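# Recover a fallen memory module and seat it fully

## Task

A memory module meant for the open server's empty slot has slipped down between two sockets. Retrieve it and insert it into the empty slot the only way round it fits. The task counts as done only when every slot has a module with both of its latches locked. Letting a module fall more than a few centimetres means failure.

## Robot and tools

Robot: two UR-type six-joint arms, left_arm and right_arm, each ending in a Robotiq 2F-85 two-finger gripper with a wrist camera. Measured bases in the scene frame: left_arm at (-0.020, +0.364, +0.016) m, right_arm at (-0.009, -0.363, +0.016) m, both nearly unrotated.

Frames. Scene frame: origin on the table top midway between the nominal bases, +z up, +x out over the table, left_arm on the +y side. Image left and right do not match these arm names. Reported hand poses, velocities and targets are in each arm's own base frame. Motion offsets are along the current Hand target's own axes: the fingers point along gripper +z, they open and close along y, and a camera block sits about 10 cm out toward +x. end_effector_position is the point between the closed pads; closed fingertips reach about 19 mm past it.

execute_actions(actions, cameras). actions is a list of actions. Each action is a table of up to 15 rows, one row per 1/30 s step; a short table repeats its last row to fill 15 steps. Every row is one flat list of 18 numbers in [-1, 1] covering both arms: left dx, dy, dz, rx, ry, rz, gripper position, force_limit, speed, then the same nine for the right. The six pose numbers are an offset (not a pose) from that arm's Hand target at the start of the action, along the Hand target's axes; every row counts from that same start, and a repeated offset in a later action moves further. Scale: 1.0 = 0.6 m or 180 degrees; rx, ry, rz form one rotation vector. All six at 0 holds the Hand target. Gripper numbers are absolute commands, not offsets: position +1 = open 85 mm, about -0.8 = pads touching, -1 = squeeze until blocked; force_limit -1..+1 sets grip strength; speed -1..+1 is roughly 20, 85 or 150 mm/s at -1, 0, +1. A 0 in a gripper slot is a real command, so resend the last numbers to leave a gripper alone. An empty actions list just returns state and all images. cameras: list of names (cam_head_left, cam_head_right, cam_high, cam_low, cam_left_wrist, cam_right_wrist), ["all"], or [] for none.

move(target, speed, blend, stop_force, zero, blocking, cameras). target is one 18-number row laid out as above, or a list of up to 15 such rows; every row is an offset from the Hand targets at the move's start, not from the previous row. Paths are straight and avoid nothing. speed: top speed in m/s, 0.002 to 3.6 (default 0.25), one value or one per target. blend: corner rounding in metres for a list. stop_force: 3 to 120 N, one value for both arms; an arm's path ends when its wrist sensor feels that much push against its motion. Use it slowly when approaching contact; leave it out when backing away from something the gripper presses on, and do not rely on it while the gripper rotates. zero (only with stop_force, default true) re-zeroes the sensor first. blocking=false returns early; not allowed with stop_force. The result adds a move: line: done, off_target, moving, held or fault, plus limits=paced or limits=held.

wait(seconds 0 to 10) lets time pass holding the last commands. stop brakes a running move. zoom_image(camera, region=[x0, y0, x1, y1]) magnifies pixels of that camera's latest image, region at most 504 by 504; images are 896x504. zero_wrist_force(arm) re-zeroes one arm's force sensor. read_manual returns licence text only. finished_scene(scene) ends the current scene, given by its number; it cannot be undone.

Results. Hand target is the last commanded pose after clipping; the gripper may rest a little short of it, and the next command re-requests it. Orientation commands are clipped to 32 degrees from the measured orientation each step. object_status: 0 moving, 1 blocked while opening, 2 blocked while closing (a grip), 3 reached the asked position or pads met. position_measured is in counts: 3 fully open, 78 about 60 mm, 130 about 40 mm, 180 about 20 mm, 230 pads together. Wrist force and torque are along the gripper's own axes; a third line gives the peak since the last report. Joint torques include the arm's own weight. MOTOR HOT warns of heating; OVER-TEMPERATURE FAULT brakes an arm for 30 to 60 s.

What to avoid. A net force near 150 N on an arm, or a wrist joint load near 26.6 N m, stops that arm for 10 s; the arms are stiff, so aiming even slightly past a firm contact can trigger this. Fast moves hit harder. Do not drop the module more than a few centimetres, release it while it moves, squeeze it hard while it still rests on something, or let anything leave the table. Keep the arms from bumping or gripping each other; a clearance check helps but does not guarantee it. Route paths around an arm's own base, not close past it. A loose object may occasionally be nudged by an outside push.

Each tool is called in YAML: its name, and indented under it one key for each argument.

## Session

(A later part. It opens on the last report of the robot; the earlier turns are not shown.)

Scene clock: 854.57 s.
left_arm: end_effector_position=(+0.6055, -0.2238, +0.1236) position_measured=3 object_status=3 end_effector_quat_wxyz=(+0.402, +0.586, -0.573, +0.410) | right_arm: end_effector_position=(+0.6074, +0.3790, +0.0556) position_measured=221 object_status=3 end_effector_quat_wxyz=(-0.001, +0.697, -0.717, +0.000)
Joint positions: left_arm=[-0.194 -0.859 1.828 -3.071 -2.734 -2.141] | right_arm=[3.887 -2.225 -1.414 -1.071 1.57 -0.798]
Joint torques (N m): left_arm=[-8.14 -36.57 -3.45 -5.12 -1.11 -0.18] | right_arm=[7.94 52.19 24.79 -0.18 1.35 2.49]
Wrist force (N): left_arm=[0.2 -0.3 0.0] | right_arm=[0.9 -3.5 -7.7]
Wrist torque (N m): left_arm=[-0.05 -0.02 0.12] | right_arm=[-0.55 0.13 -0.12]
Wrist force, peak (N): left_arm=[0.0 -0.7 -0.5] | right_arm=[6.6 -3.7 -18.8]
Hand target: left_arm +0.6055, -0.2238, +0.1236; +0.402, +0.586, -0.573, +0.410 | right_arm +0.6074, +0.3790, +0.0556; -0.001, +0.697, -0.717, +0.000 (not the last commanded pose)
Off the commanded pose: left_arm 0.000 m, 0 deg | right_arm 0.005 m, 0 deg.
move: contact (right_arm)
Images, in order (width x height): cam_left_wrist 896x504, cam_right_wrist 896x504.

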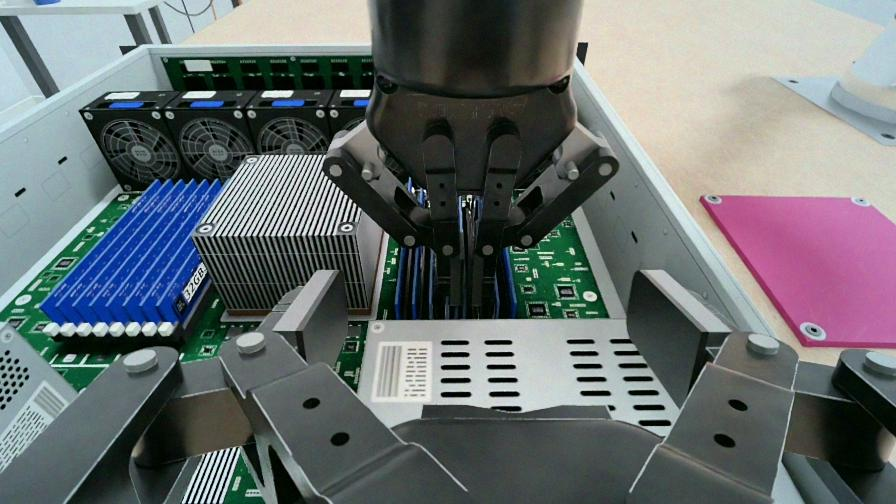

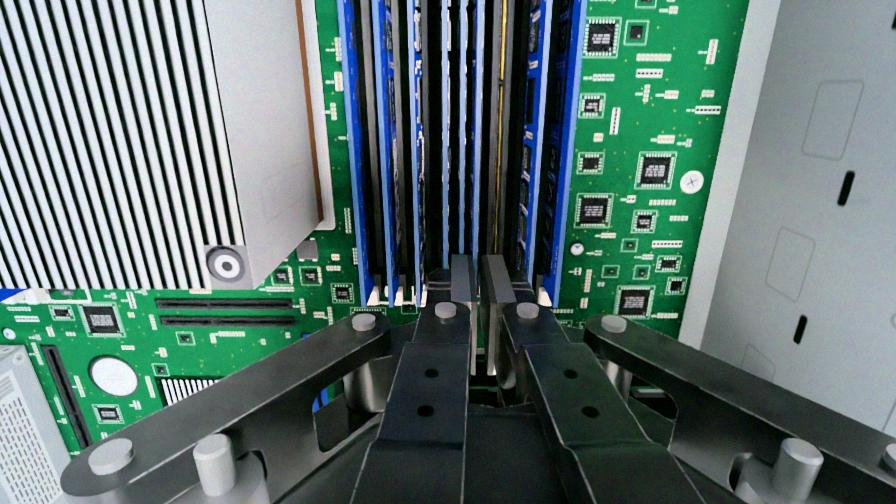

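move:
  target: [0,0,0,0,0,0,1,-1,-1, -0.01,-0.02,-0.09,0,0,0,-0.735,-1,-1]
  speed: 0.15
  cameras: ["cam_left_wrist","cam_right_wrist"]

zoom_image:
  camera: "cam_left_wrist"
  region: [430, 150, 490, 210]

zoom_image:
  camera: "cam_left_wrist"
  region: [400, 240, 520, 330]

zoom_image:
  camera: "cam_right_wrist"
  region: [390, 150, 510, 270]

Scene clock: 869.77 s.
left_arm: end_effector_position=(+0.6055, -0.2238, +0.1236) position_measured=3 object_status=3 end_effector_quat_wxyz=(+0.402, +0.586, -0.573, +0.410) | right_arm: end_effector_position=(+0.6194, +0.3846, +0.1095) position_measured=221 object_status=3 end_effector_quat_wxyz=(-0.001, +0.697, -0.717, +0.000)
Joint positions: left_arm=[-0.194 -0.859 1.828 -3.071 -2.734 -2.141] | right_arm=[3.881 -2.2 -1.306 -1.205 1.57 -0.804]
Joint torques (N m): left_arm=[-8.08 -37.29 -3.98 -4.99 -0.83 -0.27] | right_arm=[-9.57 59.51 28.79 0.53 1.39 -2.94]
Wrist force (N): left_arm=[0.1 -0.5 -0.1] | right_arm=[-0.9 -3.7 2.4]
Wrist torque (N m): left_arm=[-0.09 0.01 0.11] | right_arm=[-0.63 0.08 0.03]
Wrist force, peak (N): left_arm=[0.3 -0.9 0.0] | right_arm=[0.8 -3.9 -8.5]
Hand target: left_arm +0.6055, -0.2238, +0.1236; +0.402, +0.586, -0.573, +0.410 | right_arm +0.6195, +0.3846, +0.1096; -0.001, +0.697, -0.717, +0.000
Off the commanded pose: left_arm 0.000 m, 0 deg | right_arm 0.000 m, 0 deg.
move: done
Images, in order (width x height): cam_left_wrist 896x504, cam_right_wrist 896x504.

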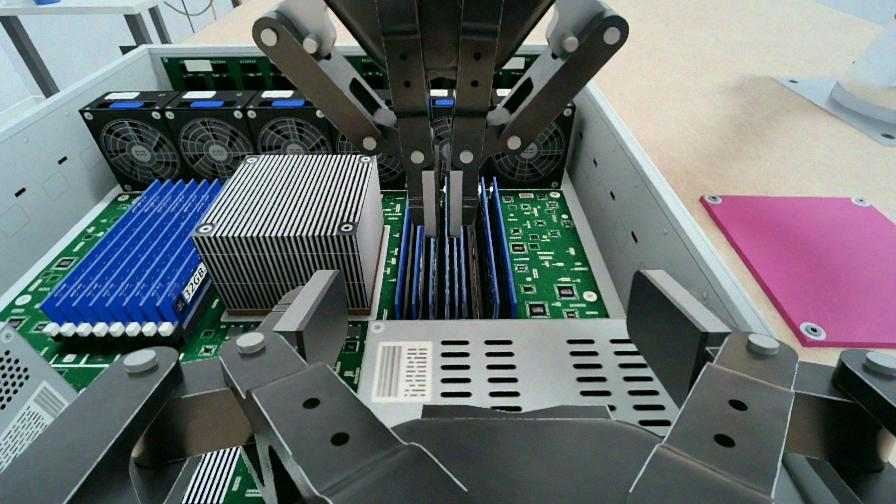

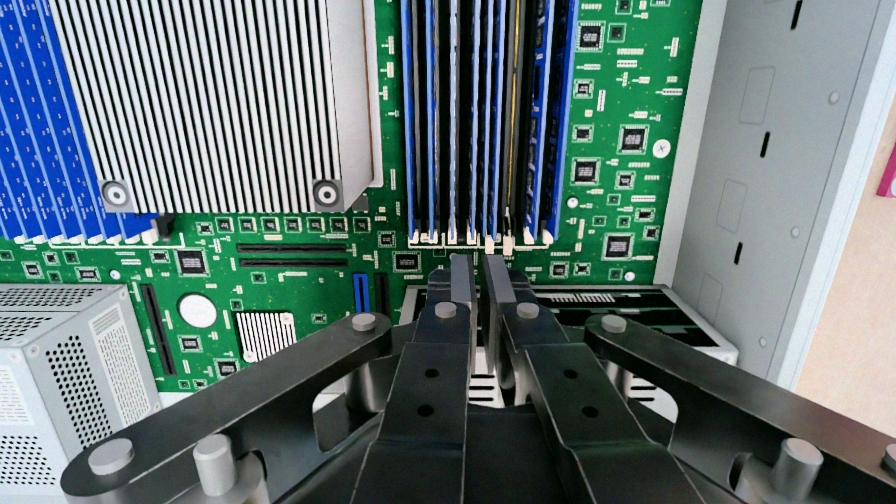

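Scaled by 8.400 from the camera's 896x504 image, which has a finer 1280x720 frame.

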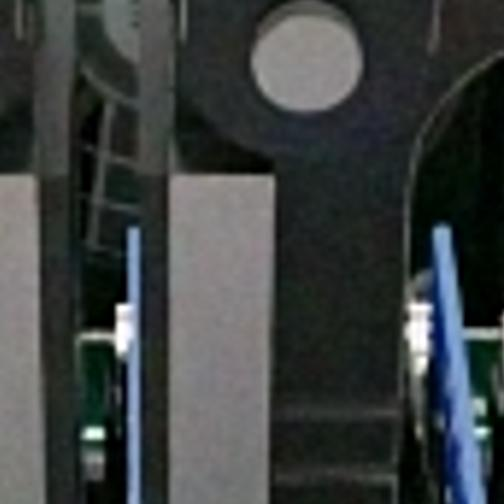

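Scaled by 4.200 from the camera's 896x504 image, which has a finer 1280x720 frame.

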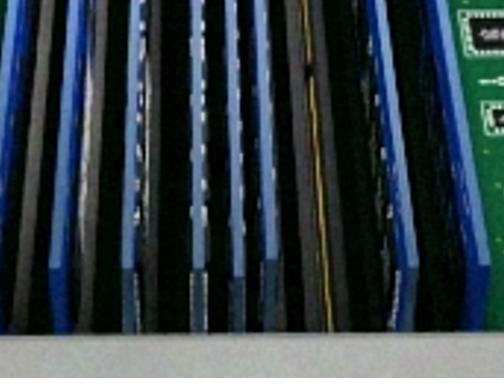

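Scaled by 4.200 from the camera's 896x504 image, which has a finer 1280x720 frame.

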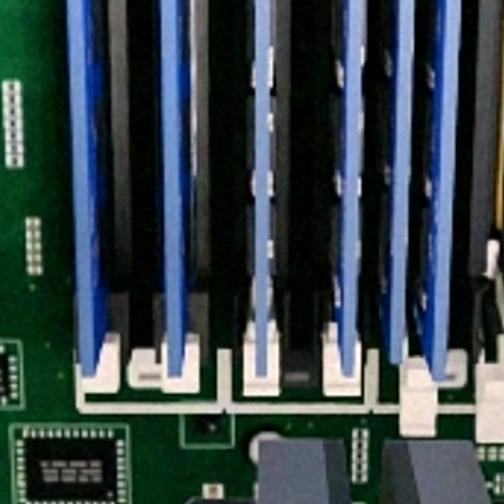

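move:
  target:
    - [0,0,0,0,0,0,1,-1,-1, 0.01,0.0188,0.05,0,0,0,-0.70,-1,-1]
    - [0,0,0,0,0,0,1,-1,-1, 0.01,0.0188,0.085,0,0,0,-0.70,-1,-1]
  speed: 0.08

move:
  target: [0,0,0,0,0,0,1,-1,-1, 0,0,0.0082,0,0,0,-0.70,-1,-1]
  speed: 0.012
  stop_force: 6
  cameras: ["cam_left_wrist","cam_right_wrist"]

zoom_image:
  camera: "cam_left_wrist"
  region: [400, 240, 520, 330]

zoom_image:
  camera: "cam_right_wrist"
  region: [400, 180, 550, 300]

Scene clock: 892.57 s.
left_arm: end_effector_position=(+0.6055, -0.2238, +0.1236) position_measured=3 object_status=3 end_effector_quat_wxyz=(+0.402, +0.586, -0.573, +0.410) | right_arm: end_effector_position=(+0.6081, +0.3790, +0.0587) position_measured=217 object_status=3 end_effector_quat_wxyz=(-0.001, +0.697, -0.717, +0.000) end_effector_velocity=(+0.000, +0.000, -0.002) end_effector_angular_velocity=(+0.000, -0.001, +0.000)
Joint positions: left_arm=[-0.194 -0.859 1.828 -3.071 -2.734 -2.141] | right_arm=[3.886 -2.223 -1.409 -1.079 1.57 -0.799]
Joint velocities: left_arm=[within noise] | right_arm=[0 -0.001 -0.003 0.005 0 0]
Joint torques (N m): left_arm=[-8.41 -36.96 -3.71 -5.13 -1 -0.17] | right_arm=[6.77 44.28 15.88 5 -1.26 2.38]
Wrist force (N): left_arm=[-0.1 -0.3 -0.1] | right_arm=[-1.0 -3.6 2.4]
Wrist torque (N m): left_arm=[-0.05 0.04 0.11] | right_arm=[-0.62 0.10 -0.12]
Wrist force, peak (N): left_arm=[-0.1 -0.9 -0.4] | right_arm=[-0.9 -3.8 2.9]
Hand target: left_arm +0.6055, -0.2238, +0.1236; +0.402, +0.586, -0.573, +0.410 | right_arm +0.6081, +0.3790, +0.0586; -0.001, +0.697, -0.717, +0.000
Off the commanded pose: left_arm 0.000 m, 0 deg | right_arm 0.000 m, 0 deg.
move: done

Scene clock: 893.77 s.
left_arm: end_effector_position=(+0.6055, -0.2238, +0.1236) position_measured=3 object_status=3 end_effector_quat_wxyz=(+0.402, +0.586, -0.573, +0.410) | right_arm: end_effector_position=(+0.6081, +0.3790, +0.0584) position_measured=217 object_status=3 end_effector_quat_wxyz=(-0.001, +0.697, -0.717, +0.000)
Joint positions: left_arm=[-0.194 -0.859 1.828 -3.071 -2.734 -2.141] | right_arm=[3.886 -2.223 -1.409 -1.078 1.57 -0.799]
Joint torques (N m): left_arm=[-7.25 -37.64 -3.86 -5.05 -1.16 -0.21] | right_arm=[4.95 53.67 26.26 0.03 1.29 1.94]
Wrist force (N): left_arm=[-0.1 -0.3 -0.2] | right_arm=[0.3 -3.3 -4.2]
Wrist torque (N m): left_arm=[-0.06 0.03 0.12] | right_arm=[-0.57 0.09 -0.11]
Wrist force, peak (N): left_arm=[0.0 -0.9 -0.1] | right_arm=[2.3 -3.5 -9.0]
Hand target: left_arm +0.6055, -0.2238, +0.1236; +0.402, +0.586, -0.573, +0.410 | right_arm +0.6081, +0.3790, +0.0584; -0.001, +0.697, -0.717, +0.000 (not the last commanded pose)
Off the commanded pose: left_arm 0.000 m, 0 deg | right_arm 0.005 m, 0 deg.
move: contact (right_arm)
Images, in order (width x height): cam_left_wrist 896x504, cam_right_wrist 896x504.

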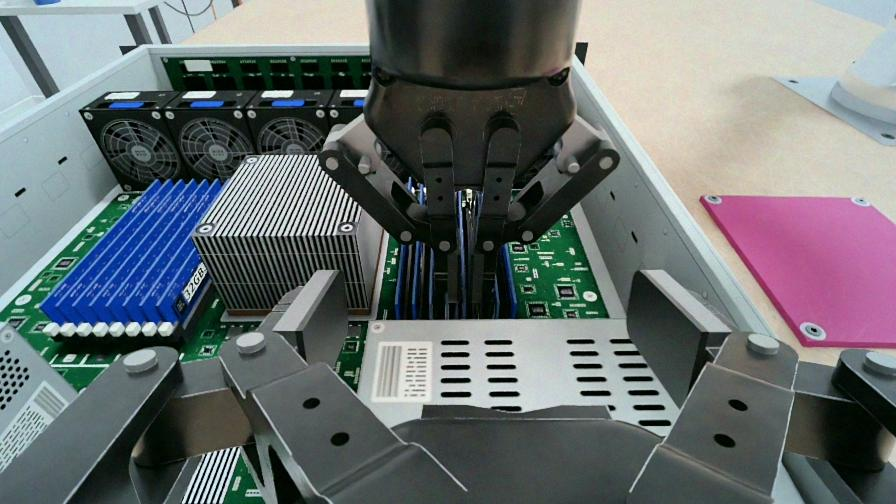

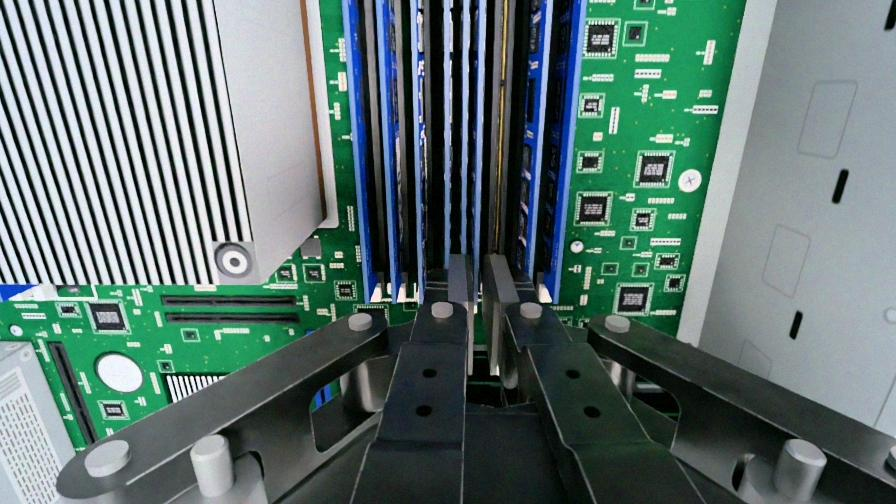

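Scaled by 4.200 from the camera's 896x504 image, which has a finer 1280x720 frame.

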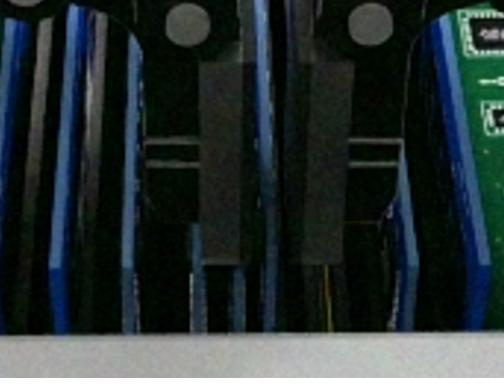

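Scaled by 3.360 from the camera's 896x504 image, which has a finer 1280x720 frame.

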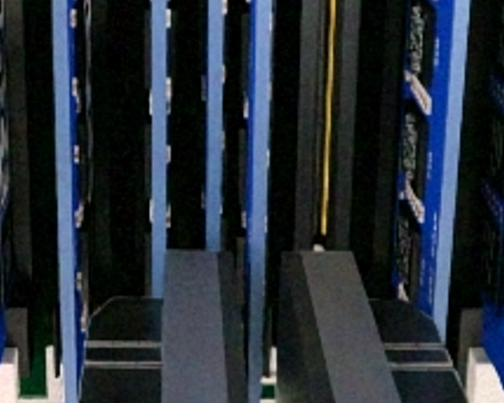

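move:
  target:
    - [0,0,0,0,0,0,1,-1,-1, 0,0,-0.015,0,0,0,-0.524,-1,-1]
    - [0,0,0,0,0,0,1,-1,-1, 0.0967,0,-0.015,0,0,0,-0.524,-1,-1]
  speed: 0.08
  cameras: ["cam_left_wrist","cam_right_wrist"]

zoom_image:
  camera: "cam_left_wrist"
  region: [400, 190, 520, 320]

zoom_image:
  camera: "cam_right_wrist"
  region: [400, 150, 550, 300]

Scene clock: 926.93 s.
left_arm: end_effector_position=(+0.6055, -0.2238, +0.1236) position_measured=3 object_status=3 end_effector_quat_wxyz=(+0.402, +0.586, -0.573, +0.410) | right_arm: end_effector_position=(+0.6065, +0.3212, +0.0674) position_measured=195 object_status=3 end_effector_quat_wxyz=(-0.001, +0.697, -0.717, +0.000)
Joint positions: left_arm=[-0.194 -0.859 1.828 -3.071 -2.734 -2.141] | right_arm=[3.824 -2.149 -1.51 -1.051 1.57 -0.861]
Joint torques (N m): left_arm=[-8.2 -37.24 -3.45 -5.21 -1.27 -0.06] | right_arm=[-8.61 56.23 15.44 5.03 1.2 -2.92]
Wrist force (N): left_arm=[0.1 -0.5 -0.4] | right_arm=[-0.8 -3.5 2.2]
Wrist torque (N m): left_arm=[-0.09 0.02 0.11] | right_arm=[-0.59 0.06 0.02]
Wrist force, peak (N): left_arm=[-0.1 -0.6 -0.6] | right_arm=[0.6 -3.6 -5.6]
Hand target: left_arm +0.6055, -0.2238, +0.1236; +0.402, +0.586, -0.573, +0.410 | right_arm +0.6065, +0.3210, +0.0674; -0.001, +0.697, -0.717, +0.000
Off the commanded pose: left_arm 0.000 m, 0 deg | right_arm 0.000 m, 0 deg.
move: done
Images, in order (width x height): cam_left_wrist 896x504, cam_right_wrist 896x504.

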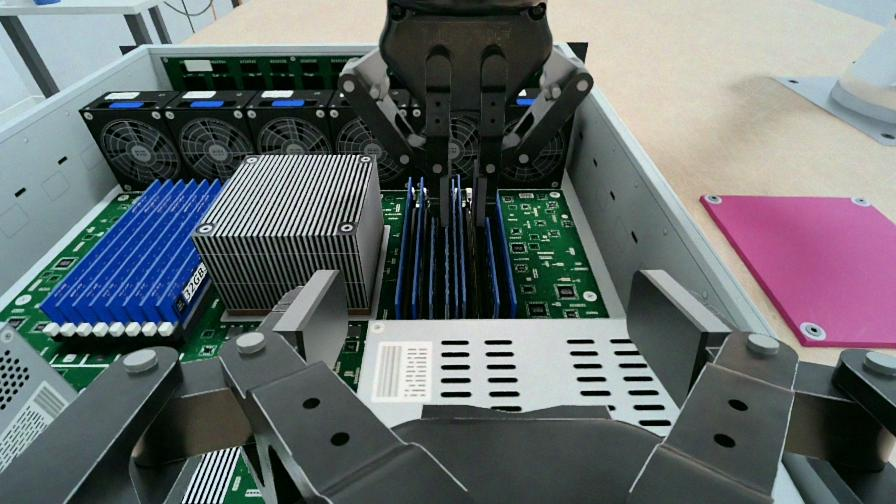

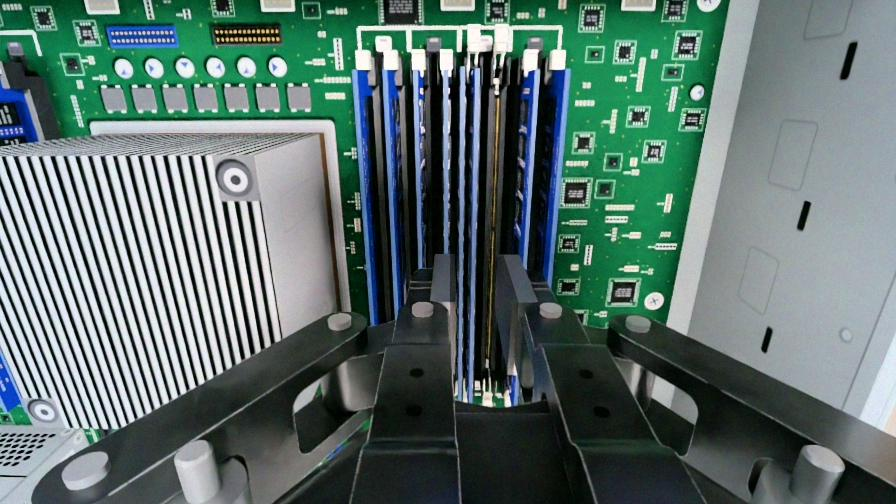

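Scaled by 3.877 from the camera's 896x504 image, which has a finer 1280x720 frame.

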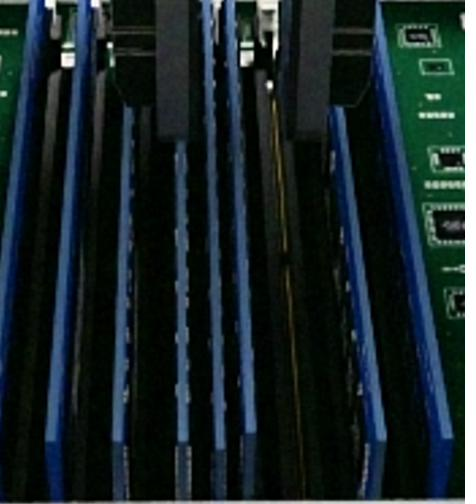

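Scaled by 3.360 from the camera's 896x504 image, which has a finer 1280x720 frame.

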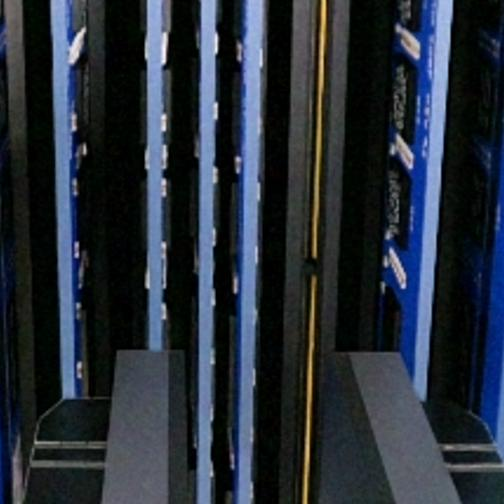

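move:
  target: [0,0,0,0,0,0,1,-1,-1, 0,0,0.0235,0,0,0,-0.524,-1,-1]
  speed: 0.01
  stop_force: 6
  cameras: ["cam_left_wrist","cam_right_wrist"]

zoom_image:
  camera: "cam_left_wrist"
  region: [400, 190, 520, 320]

zoom_image:
  camera: "cam_right_wrist"
  region: [400, 150, 550, 300]

Scene clock: 946.70 s.
left_arm: end_effector_position=(+0.6055, -0.2238, +0.1236) position_measured=3 object_status=3 end_effector_quat_wxyz=(+0.402, +0.586, -0.573, +0.410) | right_arm: end_effector_position=(+0.6065, +0.3210, +0.0584) position_measured=195 object_status=3 end_effector_quat_wxyz=(-0.001, +0.697, -0.717, +0.000)
Joint positions: left_arm=[-0.194 -0.859 1.828 -3.071 -2.734 -2.141] | right_arm=[3.824 -2.16 -1.519 -1.032 1.57 -0.861]
Joint torques (N m): left_arm=[-7.38 -37.27 -2.52 -4.98 -1.26 0.04] | right_arm=[1.48 50.39 25.43 -0.41 1.34 -2.85]
Wrist force (N): left_arm=[-0.2 -0.1 -0.1] | right_arm=[-1.4 -3.2 -4.8]
Wrist torque (N m): left_arm=[-0.02 0.05 0.11] | right_arm=[-0.51 0.07 0.01]
Wrist force, peak (N): left_arm=[-0.1 -0.9 -0.4] | right_arm=[2.6 -3.6 -14.9]
Hand target: left_arm +0.6055, -0.2238, +0.1236; +0.402, +0.586, -0.573, +0.410 | right_arm +0.6065, +0.3210, +0.0584; -0.001, +0.697, -0.717, +0.000 (not the last commanded pose)
Off the commanded pose: left_arm 0.000 m, 0 deg | right_arm 0.005 m, 0 deg.
move: contact (right_arm)
Images, in order (width x height): cam_left_wrist 896x504, cam_right_wrist 896x504.

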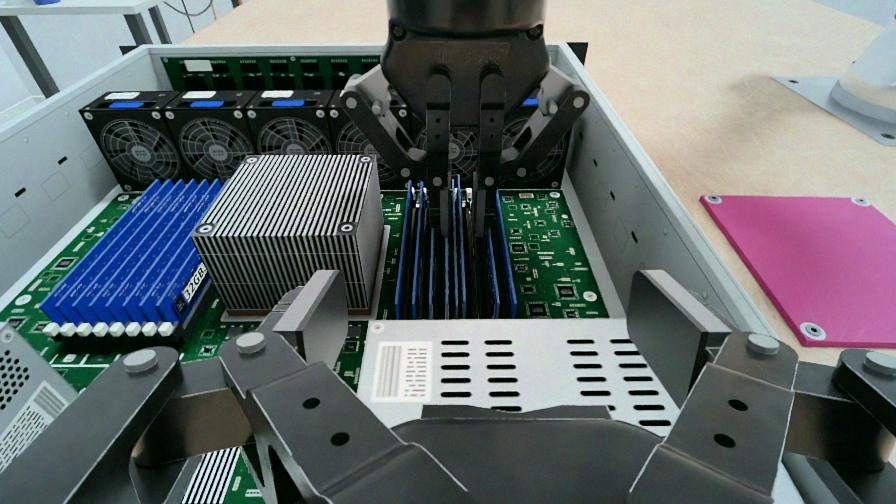

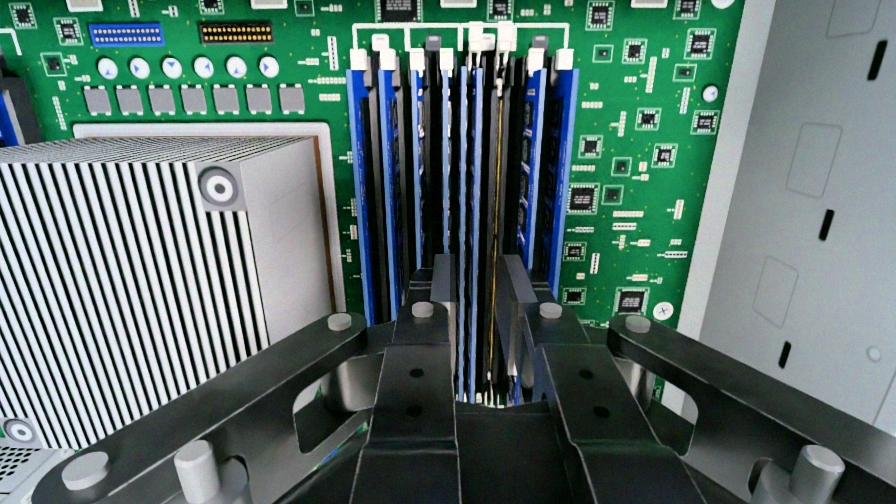

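Scaled by 3.877 from the camera's 896x504 image, which has a finer 1280x720 frame.

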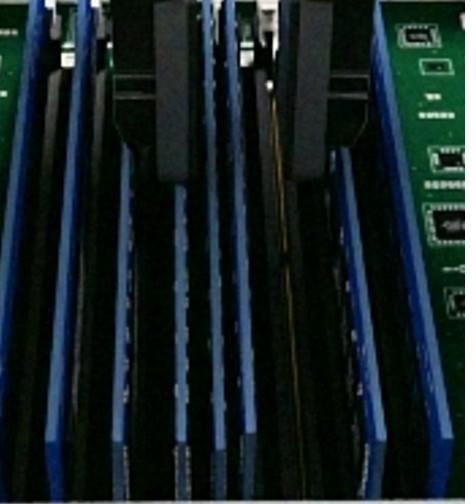

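Scaled by 3.360 from the camera's 896x504 image, which has a finer 1280x720 frame.

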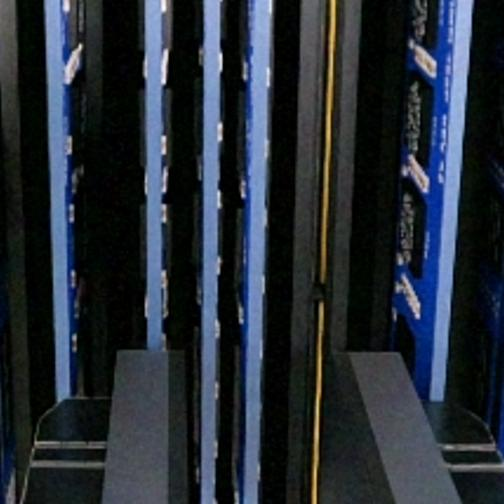

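move:
  target: [0,0,0,0,0,0,1,-1,-1, 0,0,-0.01,0,0,0,-0.735,-1,-1]
  speed: 0.03
  cameras: ["cam_left_wrist","cam_right_wrist"]

zoom_image:
  camera: "cam_left_wrist"
  region: [400, 190, 520, 320]

zoom_image:
  camera: "cam_right_wrist"
  region: [430, 200, 520, 290]

Scene clock: 955.13 s.
left_arm: end_effector_position=(+0.6055, -0.2238, +0.1236) position_measured=3 object_status=3 end_effector_quat_wxyz=(+0.402, +0.586, -0.573, +0.410) | right_arm: end_effector_position=(+0.6065, +0.3210, +0.0643) position_measured=221 object_status=0 end_effector_quat_wxyz=(-0.001, +0.697, -0.717, +0.000)
Joint positions: left_arm=[-0.194 -0.859 1.828 -3.071 -2.734 -2.141] | right_arm=[3.824 -2.153 -1.514 -1.044 1.57 -0.861]
Joint torques (N m): left_arm=[-6.73 -37.2 -3.76 -5.12 -1.21 -0.07] | right_arm=[6.52 55.24 27.87 0.5 0.39 -2.42]
Wrist force (N): left_arm=[-0.4 -0.3 -0.2] | right_arm=[-0.9 -3.8 2.3]
Wrist torque (N m): left_arm=[-0.06 0.07 0.11] | right_arm=[-0.66 0.07 0.02]
Wrist force, peak (N): left_arm=[-0.1 -0.4 -0.6] | right_arm=[-1.8 -3.8 -6.1]
Hand target: left_arm +0.6055, -0.2238, +0.1236; +0.402, +0.586, -0.573, +0.410 | right_arm +0.6065, +0.3210, +0.0644; -0.001, +0.697, -0.717, +0.000
Off the commanded pose: left_arm 0.000 m, 0 deg | right_arm 0.000 m, 0 deg.
move: done
Images, in order (width x height): cam_left_wrist 896x504, cam_right_wrist 896x504.

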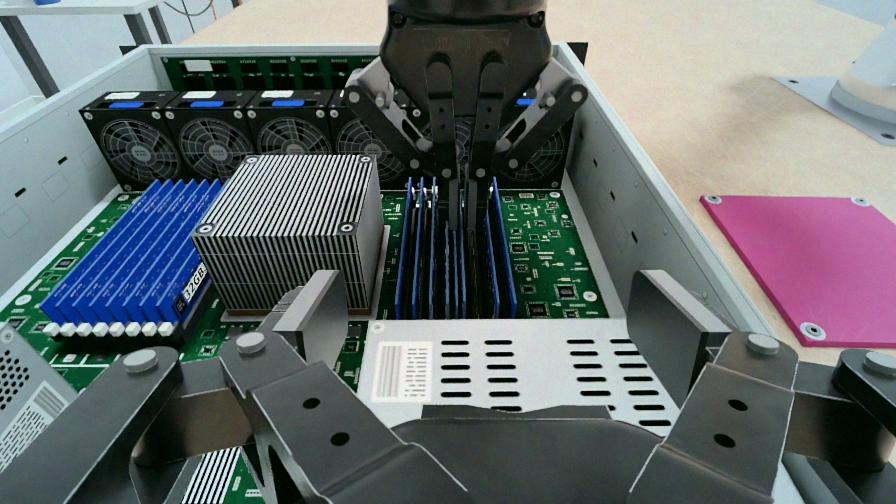

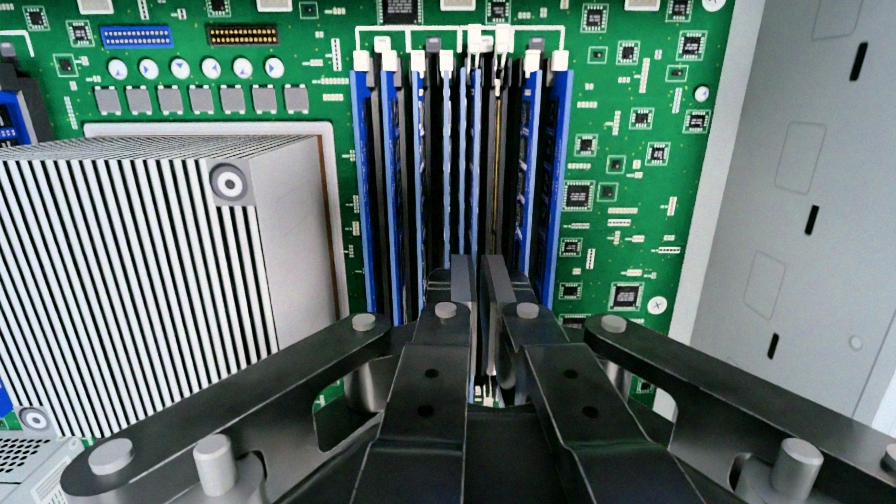

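Scaled by 3.877 from the camera's 896x504 image, which has a finer 1280x720 frame.

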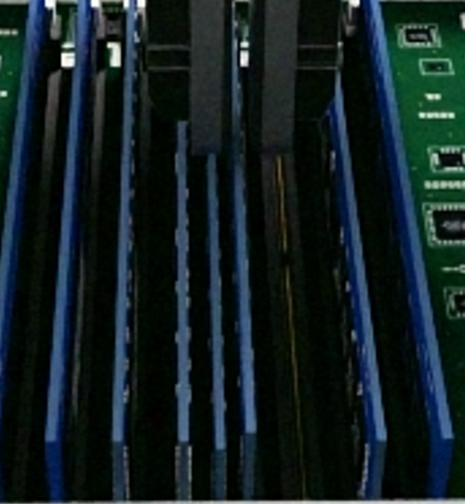

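Scaled by 5.600 from the camera's 896x504 image, which has a finer 1280x720 frame.

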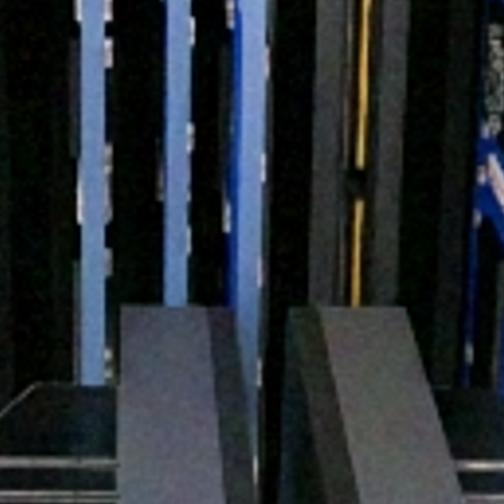

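move:
  target: [0,0,0,0,0,0,1,-1,-1, 0,-0.0006,0,0,0,0,-0.735,-1,-1]
  speed: 0.03

move:
  target: [0,0,0,0,0,0,1,-1,-1, 0,0,0.0142,0,0,0,-0.735,-1,-1]
  speed: 0.01
  stop_force: 6
  cameras: ["cam_left_wrist","cam_right_wrist"]

zoom_image:
  camera: "cam_right_wrist"
  region: [430, 200, 520, 290]

Scene clock: 968.57 s.
left_arm: end_effector_position=(+0.6055, -0.2238, +0.1236) position_measured=3 object_status=3 end_effector_quat_wxyz=(+0.402, +0.586, -0.573, +0.410) | right_arm: end_effector_position=(+0.6069, +0.3210, +0.0644) position_measured=221 object_status=3 end_effector_quat_wxyz=(-0.001, +0.697, -0.717, +0.000)
Joint positions: left_arm=[-0.194 -0.859 1.828 -3.071 -2.734 -2.141] | right_arm=[3.824 -2.153 -1.513 -1.045 1.57 -0.861]
Joint torques (N m): left_arm=[-7.95 -37.93 -3.64 -5.09 -1.21 0.1] | right_arm=[-9.13 41.66 28.77 0.44 -1.5 -2.86]
Wrist force (N): left_arm=[0.5 -0.6 0.1] | right_arm=[-0.8 -3.4 2.0]
Wrist torque (N m): left_arm=[-0.10 -0.05 0.11] | right_arm=[-0.59 0.05 0.02]
Wrist force, peak (N): left_arm=[-0.1 -0.7 -0.3] | right_arm=[-0.9 -3.7 2.6]
Hand target: left_arm +0.6055, -0.2238, +0.1236; +0.402, +0.586, -0.573, +0.410 | right_arm +0.6069, +0.3210, +0.0644; -0.001, +0.697, -0.717, +0.000
Off the commanded pose: left_arm 0.000 m, 0 deg | right_arm 0.000 m, 0 deg.
move: done

Scene clock: 970.40 s.
left_arm: end_effector_position=(+0.6055, -0.2238, +0.1236) position_measured=3 object_status=3 end_effector_quat_wxyz=(+0.402, +0.586, -0.573, +0.410) | right_arm: end_effector_position=(+0.6069, +0.3210, +0.0559) position_measured=221 object_status=3 end_effector_quat_wxyz=(-0.001, +0.697, -0.717, +0.000)
Joint positions: left_arm=[-0.194 -0.859 1.828 -3.071 -2.734 -2.141] | right_arm=[3.824 -2.163 -1.52 -1.027 1.57 -0.861]
Joint torques (N m): left_arm=[-7.35 -38.21 -3.96 -5.05 -1.3 0.26] | right_arm=[-7.24 38.44 12.77 4.69 -1.25 -2.9]
Wrist force (N): left_arm=[0.2 -0.3 -0.1] | right_arm=[0.5 -3.6 -4.1]
Wrist torque (N m): left_arm=[-0.05 0.00 0.11] | right_arm=[-0.60 0.05 0.03]
Wrist force, peak (N): left_arm=[0.3 -0.5 -0.5] | right_arm=[0.4 -3.6 -4.6]
Hand target: left_arm +0.6055, -0.2238, +0.1236; +0.402, +0.586, -0.573, +0.410 | right_arm +0.6069, +0.3210, +0.0559; -0.001, +0.697, -0.717, +0.000
Off the commanded pose: left_arm 0.000 m, 0 deg | right_arm 0.000 m, 0 deg.
move: contact (right_arm)
Images, in order (width x height): cam_left_wrist 896x504, cam_right_wrist 896x504.

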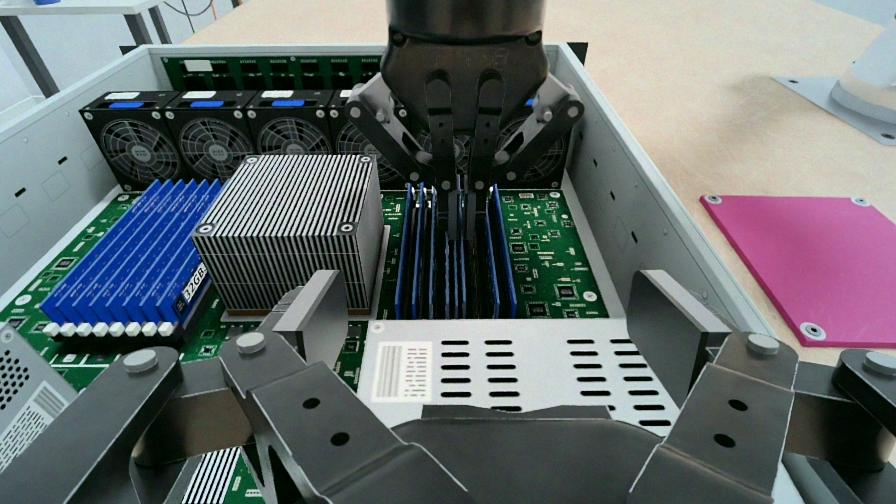

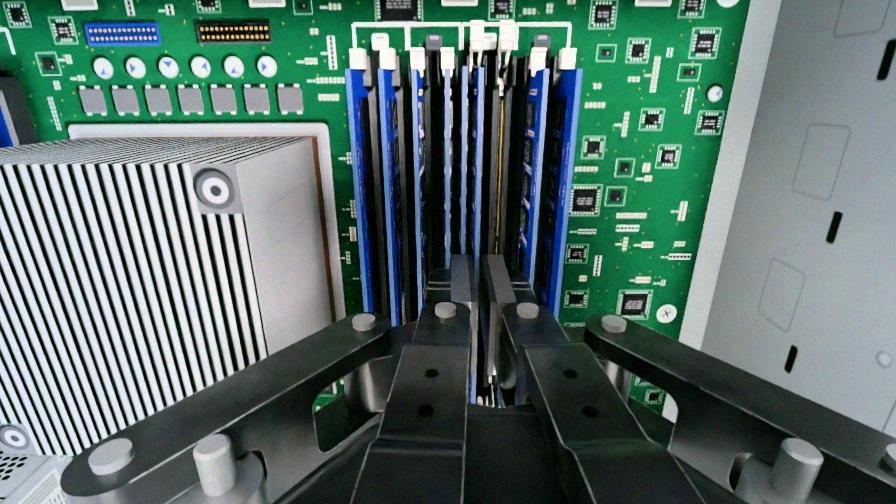

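Scaled by 5.600 from the camera's 896x504 image, which has a finer 1280x720 frame.

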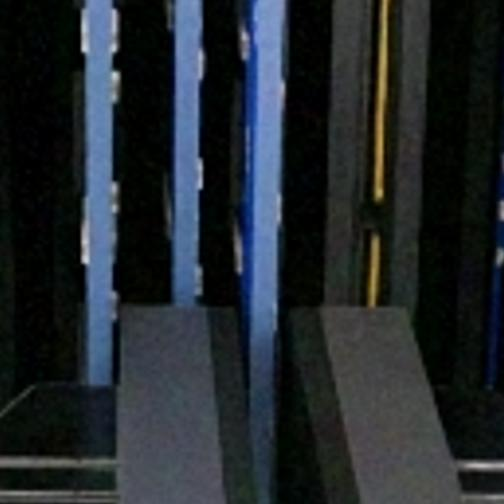

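execute_actions:
  actions:
    - [[0,0,0,0,0,0,1,-1,-1, 0,0,0,0,0,0,-1,-0.7,-1]]
    - [[0,0,0,0,0,0,1,-1,-1, 0,0,0,0,0,0,-1,-0.7,-1]]
  cameras: ["cam_left_wrist","cam_right_wrist"]

zoom_image:
  camera: "cam_right_wrist"
  region: [430, 200, 520, 290]

Scene clock: 976.23 s.
left_arm: end_effector_position=(+0.6055, -0.2238, +0.1236) position_measured=3 object_status=3 end_effector_quat_wxyz=(+0.402, +0.586, -0.573, +0.410) | right_arm: end_effector_position=(+0.6069, +0.3210, +0.0559) position_measured=228 object_status=2 end_effector_quat_wxyz=(-0.001, +0.697, -0.717, +0.000)
Joint positions: left_arm=[-0.194 -0.859 1.828 -3.071 -2.734 -2.141] | right_arm=[3.824 -2.163 -1.52 -1.027 1.57 -0.861]
Joint torques (N m): left_arm=[-7.27 -37.14 -2.8 -5 -1.36 0.31] | right_arm=[-8.15 47.58 14.39 0.83 -0.74 -2.69]
Wrist force (N): left_arm=[0.4 -0.4 -0.1] | right_arm=[-1.1 -5.0 -2.3]
Wrist torque (N m): left_arm=[-0.08 -0.03 0.10] | right_arm=[-0.58 0.09 -0.03]
Wrist force, peak (N): left_arm=[0.7 -0.6 -0.2] | right_arm=[0.4 -4.0 -4.5]
Hand target: left_arm +0.6055, -0.2238, +0.1236; +0.402, +0.586, -0.573, +0.410 | right_arm +0.6069, +0.3210, +0.0559; -0.001, +0.697, -0.717, +0.000
Off the commanded pose: left_arm 0.000 m, 0 deg | right_arm 0.000 m, 0 deg.
Images, in order (width x height): cam_left_wrist 896x504, cam_right_wrist 896x504.

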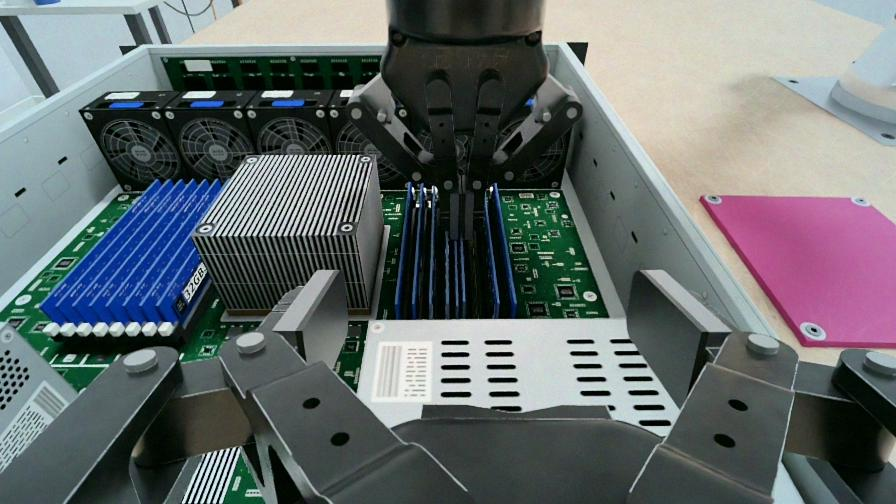

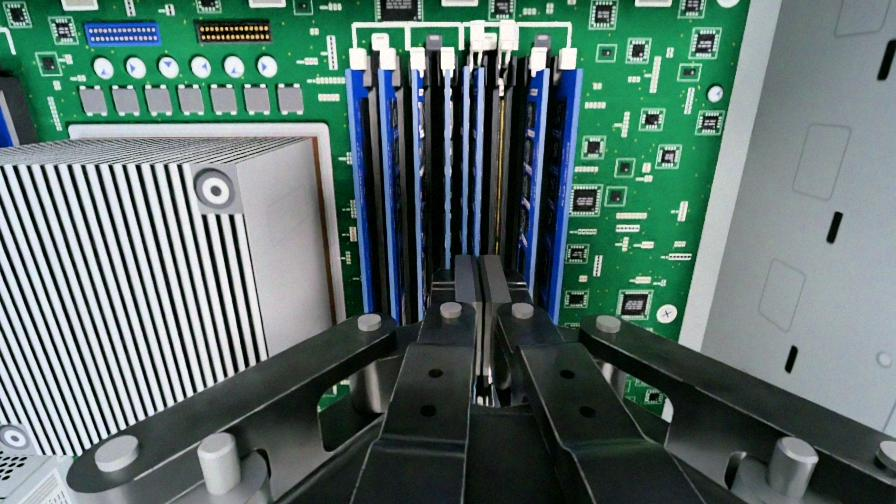

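Scaled by 5.600 from the camera's 896x504 image, which has a finer 1280x720 frame.

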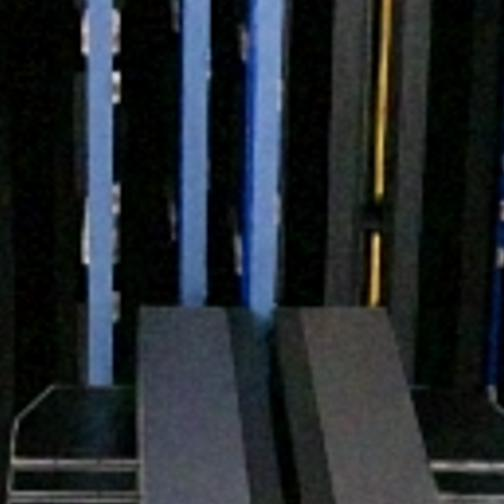

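move:
  target: [0,0,0,0,0,0,1,-1,-1, 0,0,-0.0133,0,0,0,-1,-0.7,-1]
  speed: 0.02
  stop_force: 25
  cameras: ["cam_left_wrist","cam_right_wrist"]

zoom_image:
  camera: "cam_left_wrist"
  region: [400, 150, 520, 320]

zoom_image:
  camera: "cam_right_wrist"
  region: [420, 20, 540, 290]

Scene clock: 982.30 s.
left_arm: end_effector_position=(+0.6055, -0.2238, +0.1236) position_measured=3 object_status=3 end_effector_quat_wxyz=(+0.402, +0.586, -0.573, +0.410) | right_arm: end_effector_position=(+0.6069, +0.3210, +0.0639) position_measured=228 object_status=2 end_effector_quat_wxyz=(-0.001, +0.697, -0.717, +0.000)
Joint positions: left_arm=[-0.194 -0.859 1.828 -3.071 -2.734 -2.141] | right_arm=[3.824 -2.154 -1.513 -1.044 1.57 -0.861]
Joint torques (N m): left_arm=[-6.74 -37.93 -3.35 -4.97 -1.34 0.22] | right_arm=[-5.43 55.41 28.28 0.54 1.36 -0.8]
Wrist force (N): left_arm=[0.2 -0.2 -0.3] | right_arm=[-1.1 -3.8 2.4]
Wrist torque (N m): left_arm=[-0.03 0.00 0.11] | right_arm=[-0.63 0.11 0.02]
Wrist force, peak (N): left_arm=[0.6 -0.6 -0.4] | right_arm=[-1.1 -5.0 -2.8]
Hand target: left_arm +0.6055, -0.2238, +0.1236; +0.402, +0.586, -0.573, +0.410 | right_arm +0.6069, +0.3210, +0.0639; -0.001, +0.697, -0.717, +0.000
Off the commanded pose: left_arm 0.000 m, 0 deg | right_arm 0.000 m, 0 deg.
move: done
Images, in order (width x height): cam_left_wrist 896x504, cam_right_wrist 896x504.

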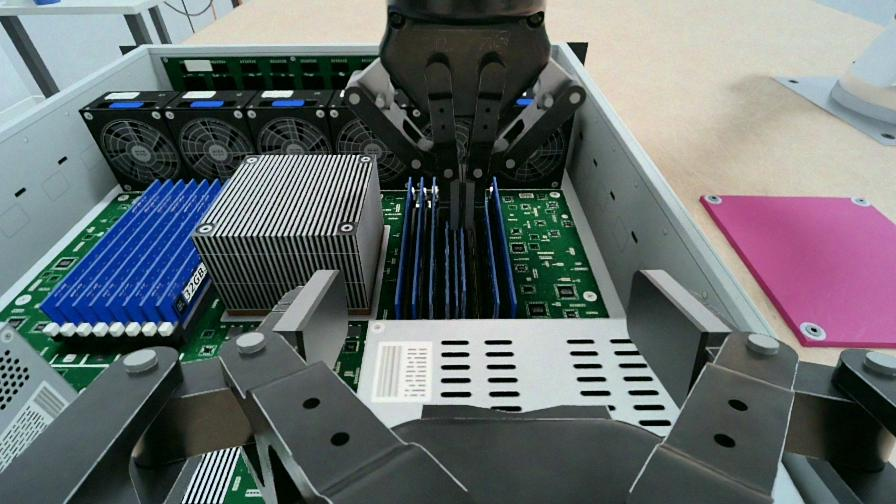

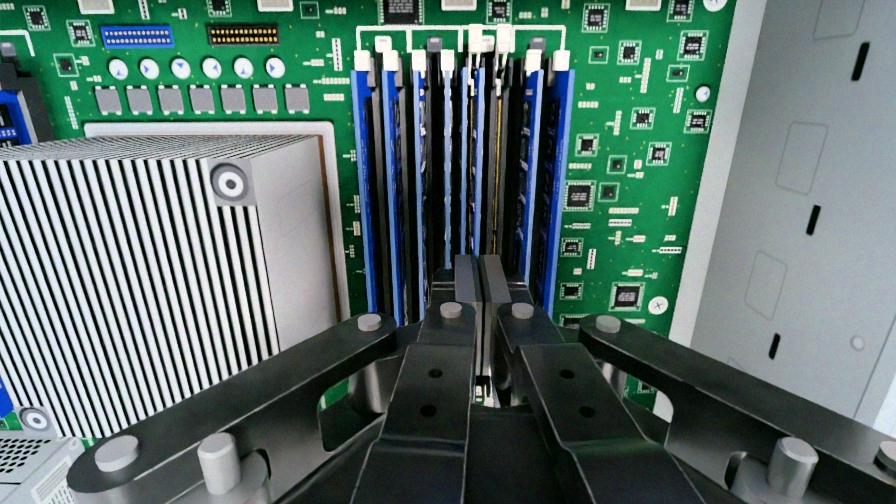

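Scaled by 2.965 from the camera's 896x504 image, which has a finer 1280x720 frame.

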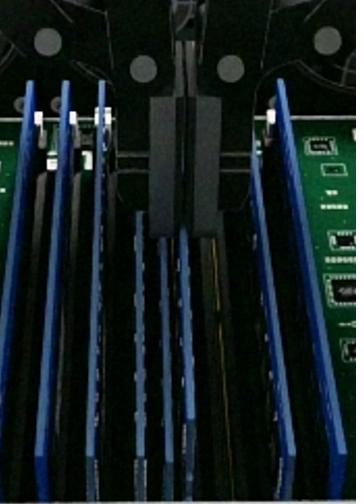

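Scaled by 1.867 from the camera's 896x504 image, which has a finer 1280x720 frame.

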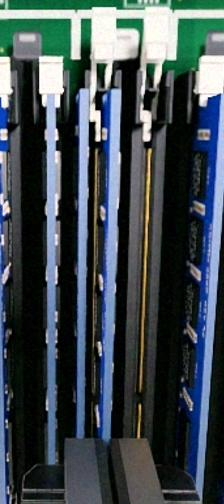

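move:
  target: [0,0,0,0,0,0,1,-1,-1, 0,0,-0.0267,0,0,0,-1,-0.7,-1]
  speed: 0.04
  cameras: ["cam_left_wrist","cam_right_wrist"]

zoom_image:
  camera: "cam_left_wrist"
  region: [400, 150, 520, 320]

zoom_image:
  camera: "cam_right_wrist"
  region: [420, 20, 540, 290]

Scene clock: 993.53 s.
left_arm: end_effector_position=(+0.6055, -0.2238, +0.1236) position_measured=3 object_status=3 end_effector_quat_wxyz=(+0.402, +0.586, -0.573, +0.410) | right_arm: end_effector_position=(+0.6069, +0.3210, +0.0797) position_measured=228 object_status=2 end_effector_quat_wxyz=(-0.001, +0.697, -0.717, +0.000)
Joint positions: left_arm=[-0.194 -0.859 1.828 -3.071 -2.734 -2.141] | right_arm=[3.824 -2.135 -1.497 -1.078 1.57 -0.861]
Joint torques (N m): left_arm=[-7.16 -37.63 -3.12 -5.02 -1.3 0.4] | right_arm=[5.47 55.54 28.59 0.55 1.08 2.5]
Wrist force (N): left_arm=[0.2 -0.8 -0.2] | right_arm=[-1.0 -3.7 2.3]
Wrist torque (N m): left_arm=[-0.14 -0.01 0.11] | right_arm=[-0.64 0.08 0.02]
Wrist force, peak (N): left_arm=[0.2 -0.8 -0.2] | right_arm=[-1.0 -3.6 3.0]
Hand target: left_arm +0.6055, -0.2238, +0.1236; +0.402, +0.586, -0.573, +0.410 | right_arm +0.6069, +0.3210, +0.0799; -0.001, +0.697, -0.717, +0.000
Off the commanded pose: left_arm 0.000 m, 0 deg | right_arm 0.000 m, 0 deg.
move: done
Images, in order (width x height): cam_left_wrist 896x504, cam_right_wrist 896x504.

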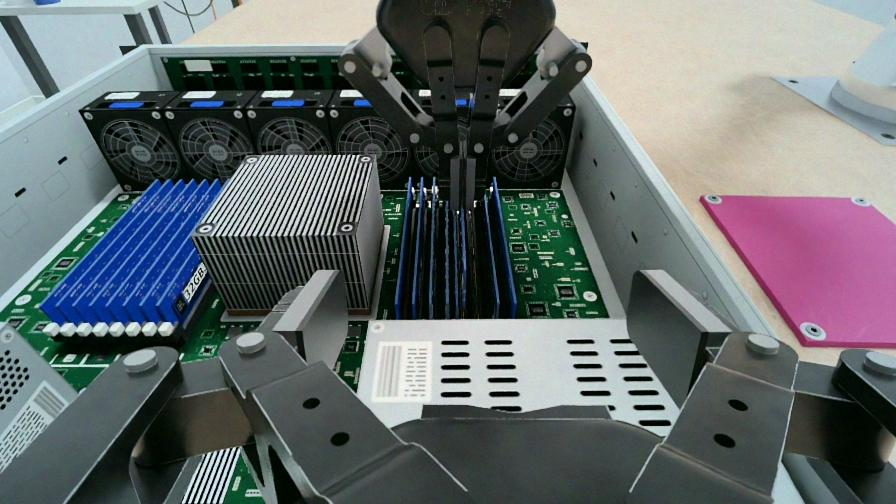

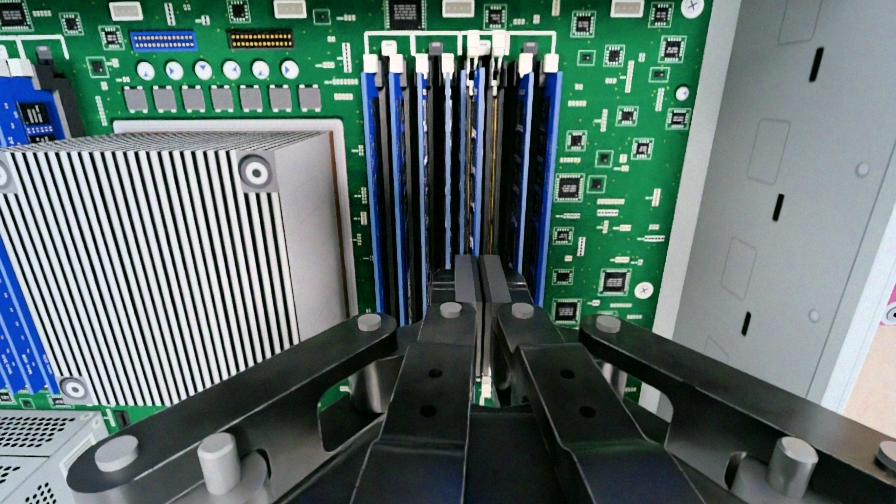

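Scaled by 2.965 from the camera's 896x504 image, which has a finer 1280x720 frame.

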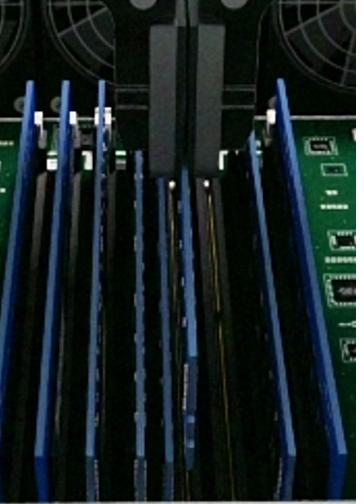

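Scaled by 1.867 from the camera's 896x504 image, which has a finer 1280x720 frame.

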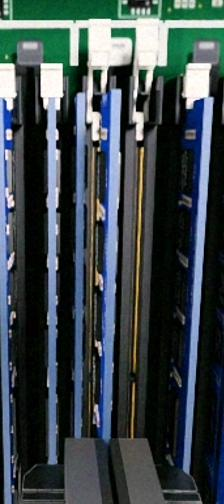

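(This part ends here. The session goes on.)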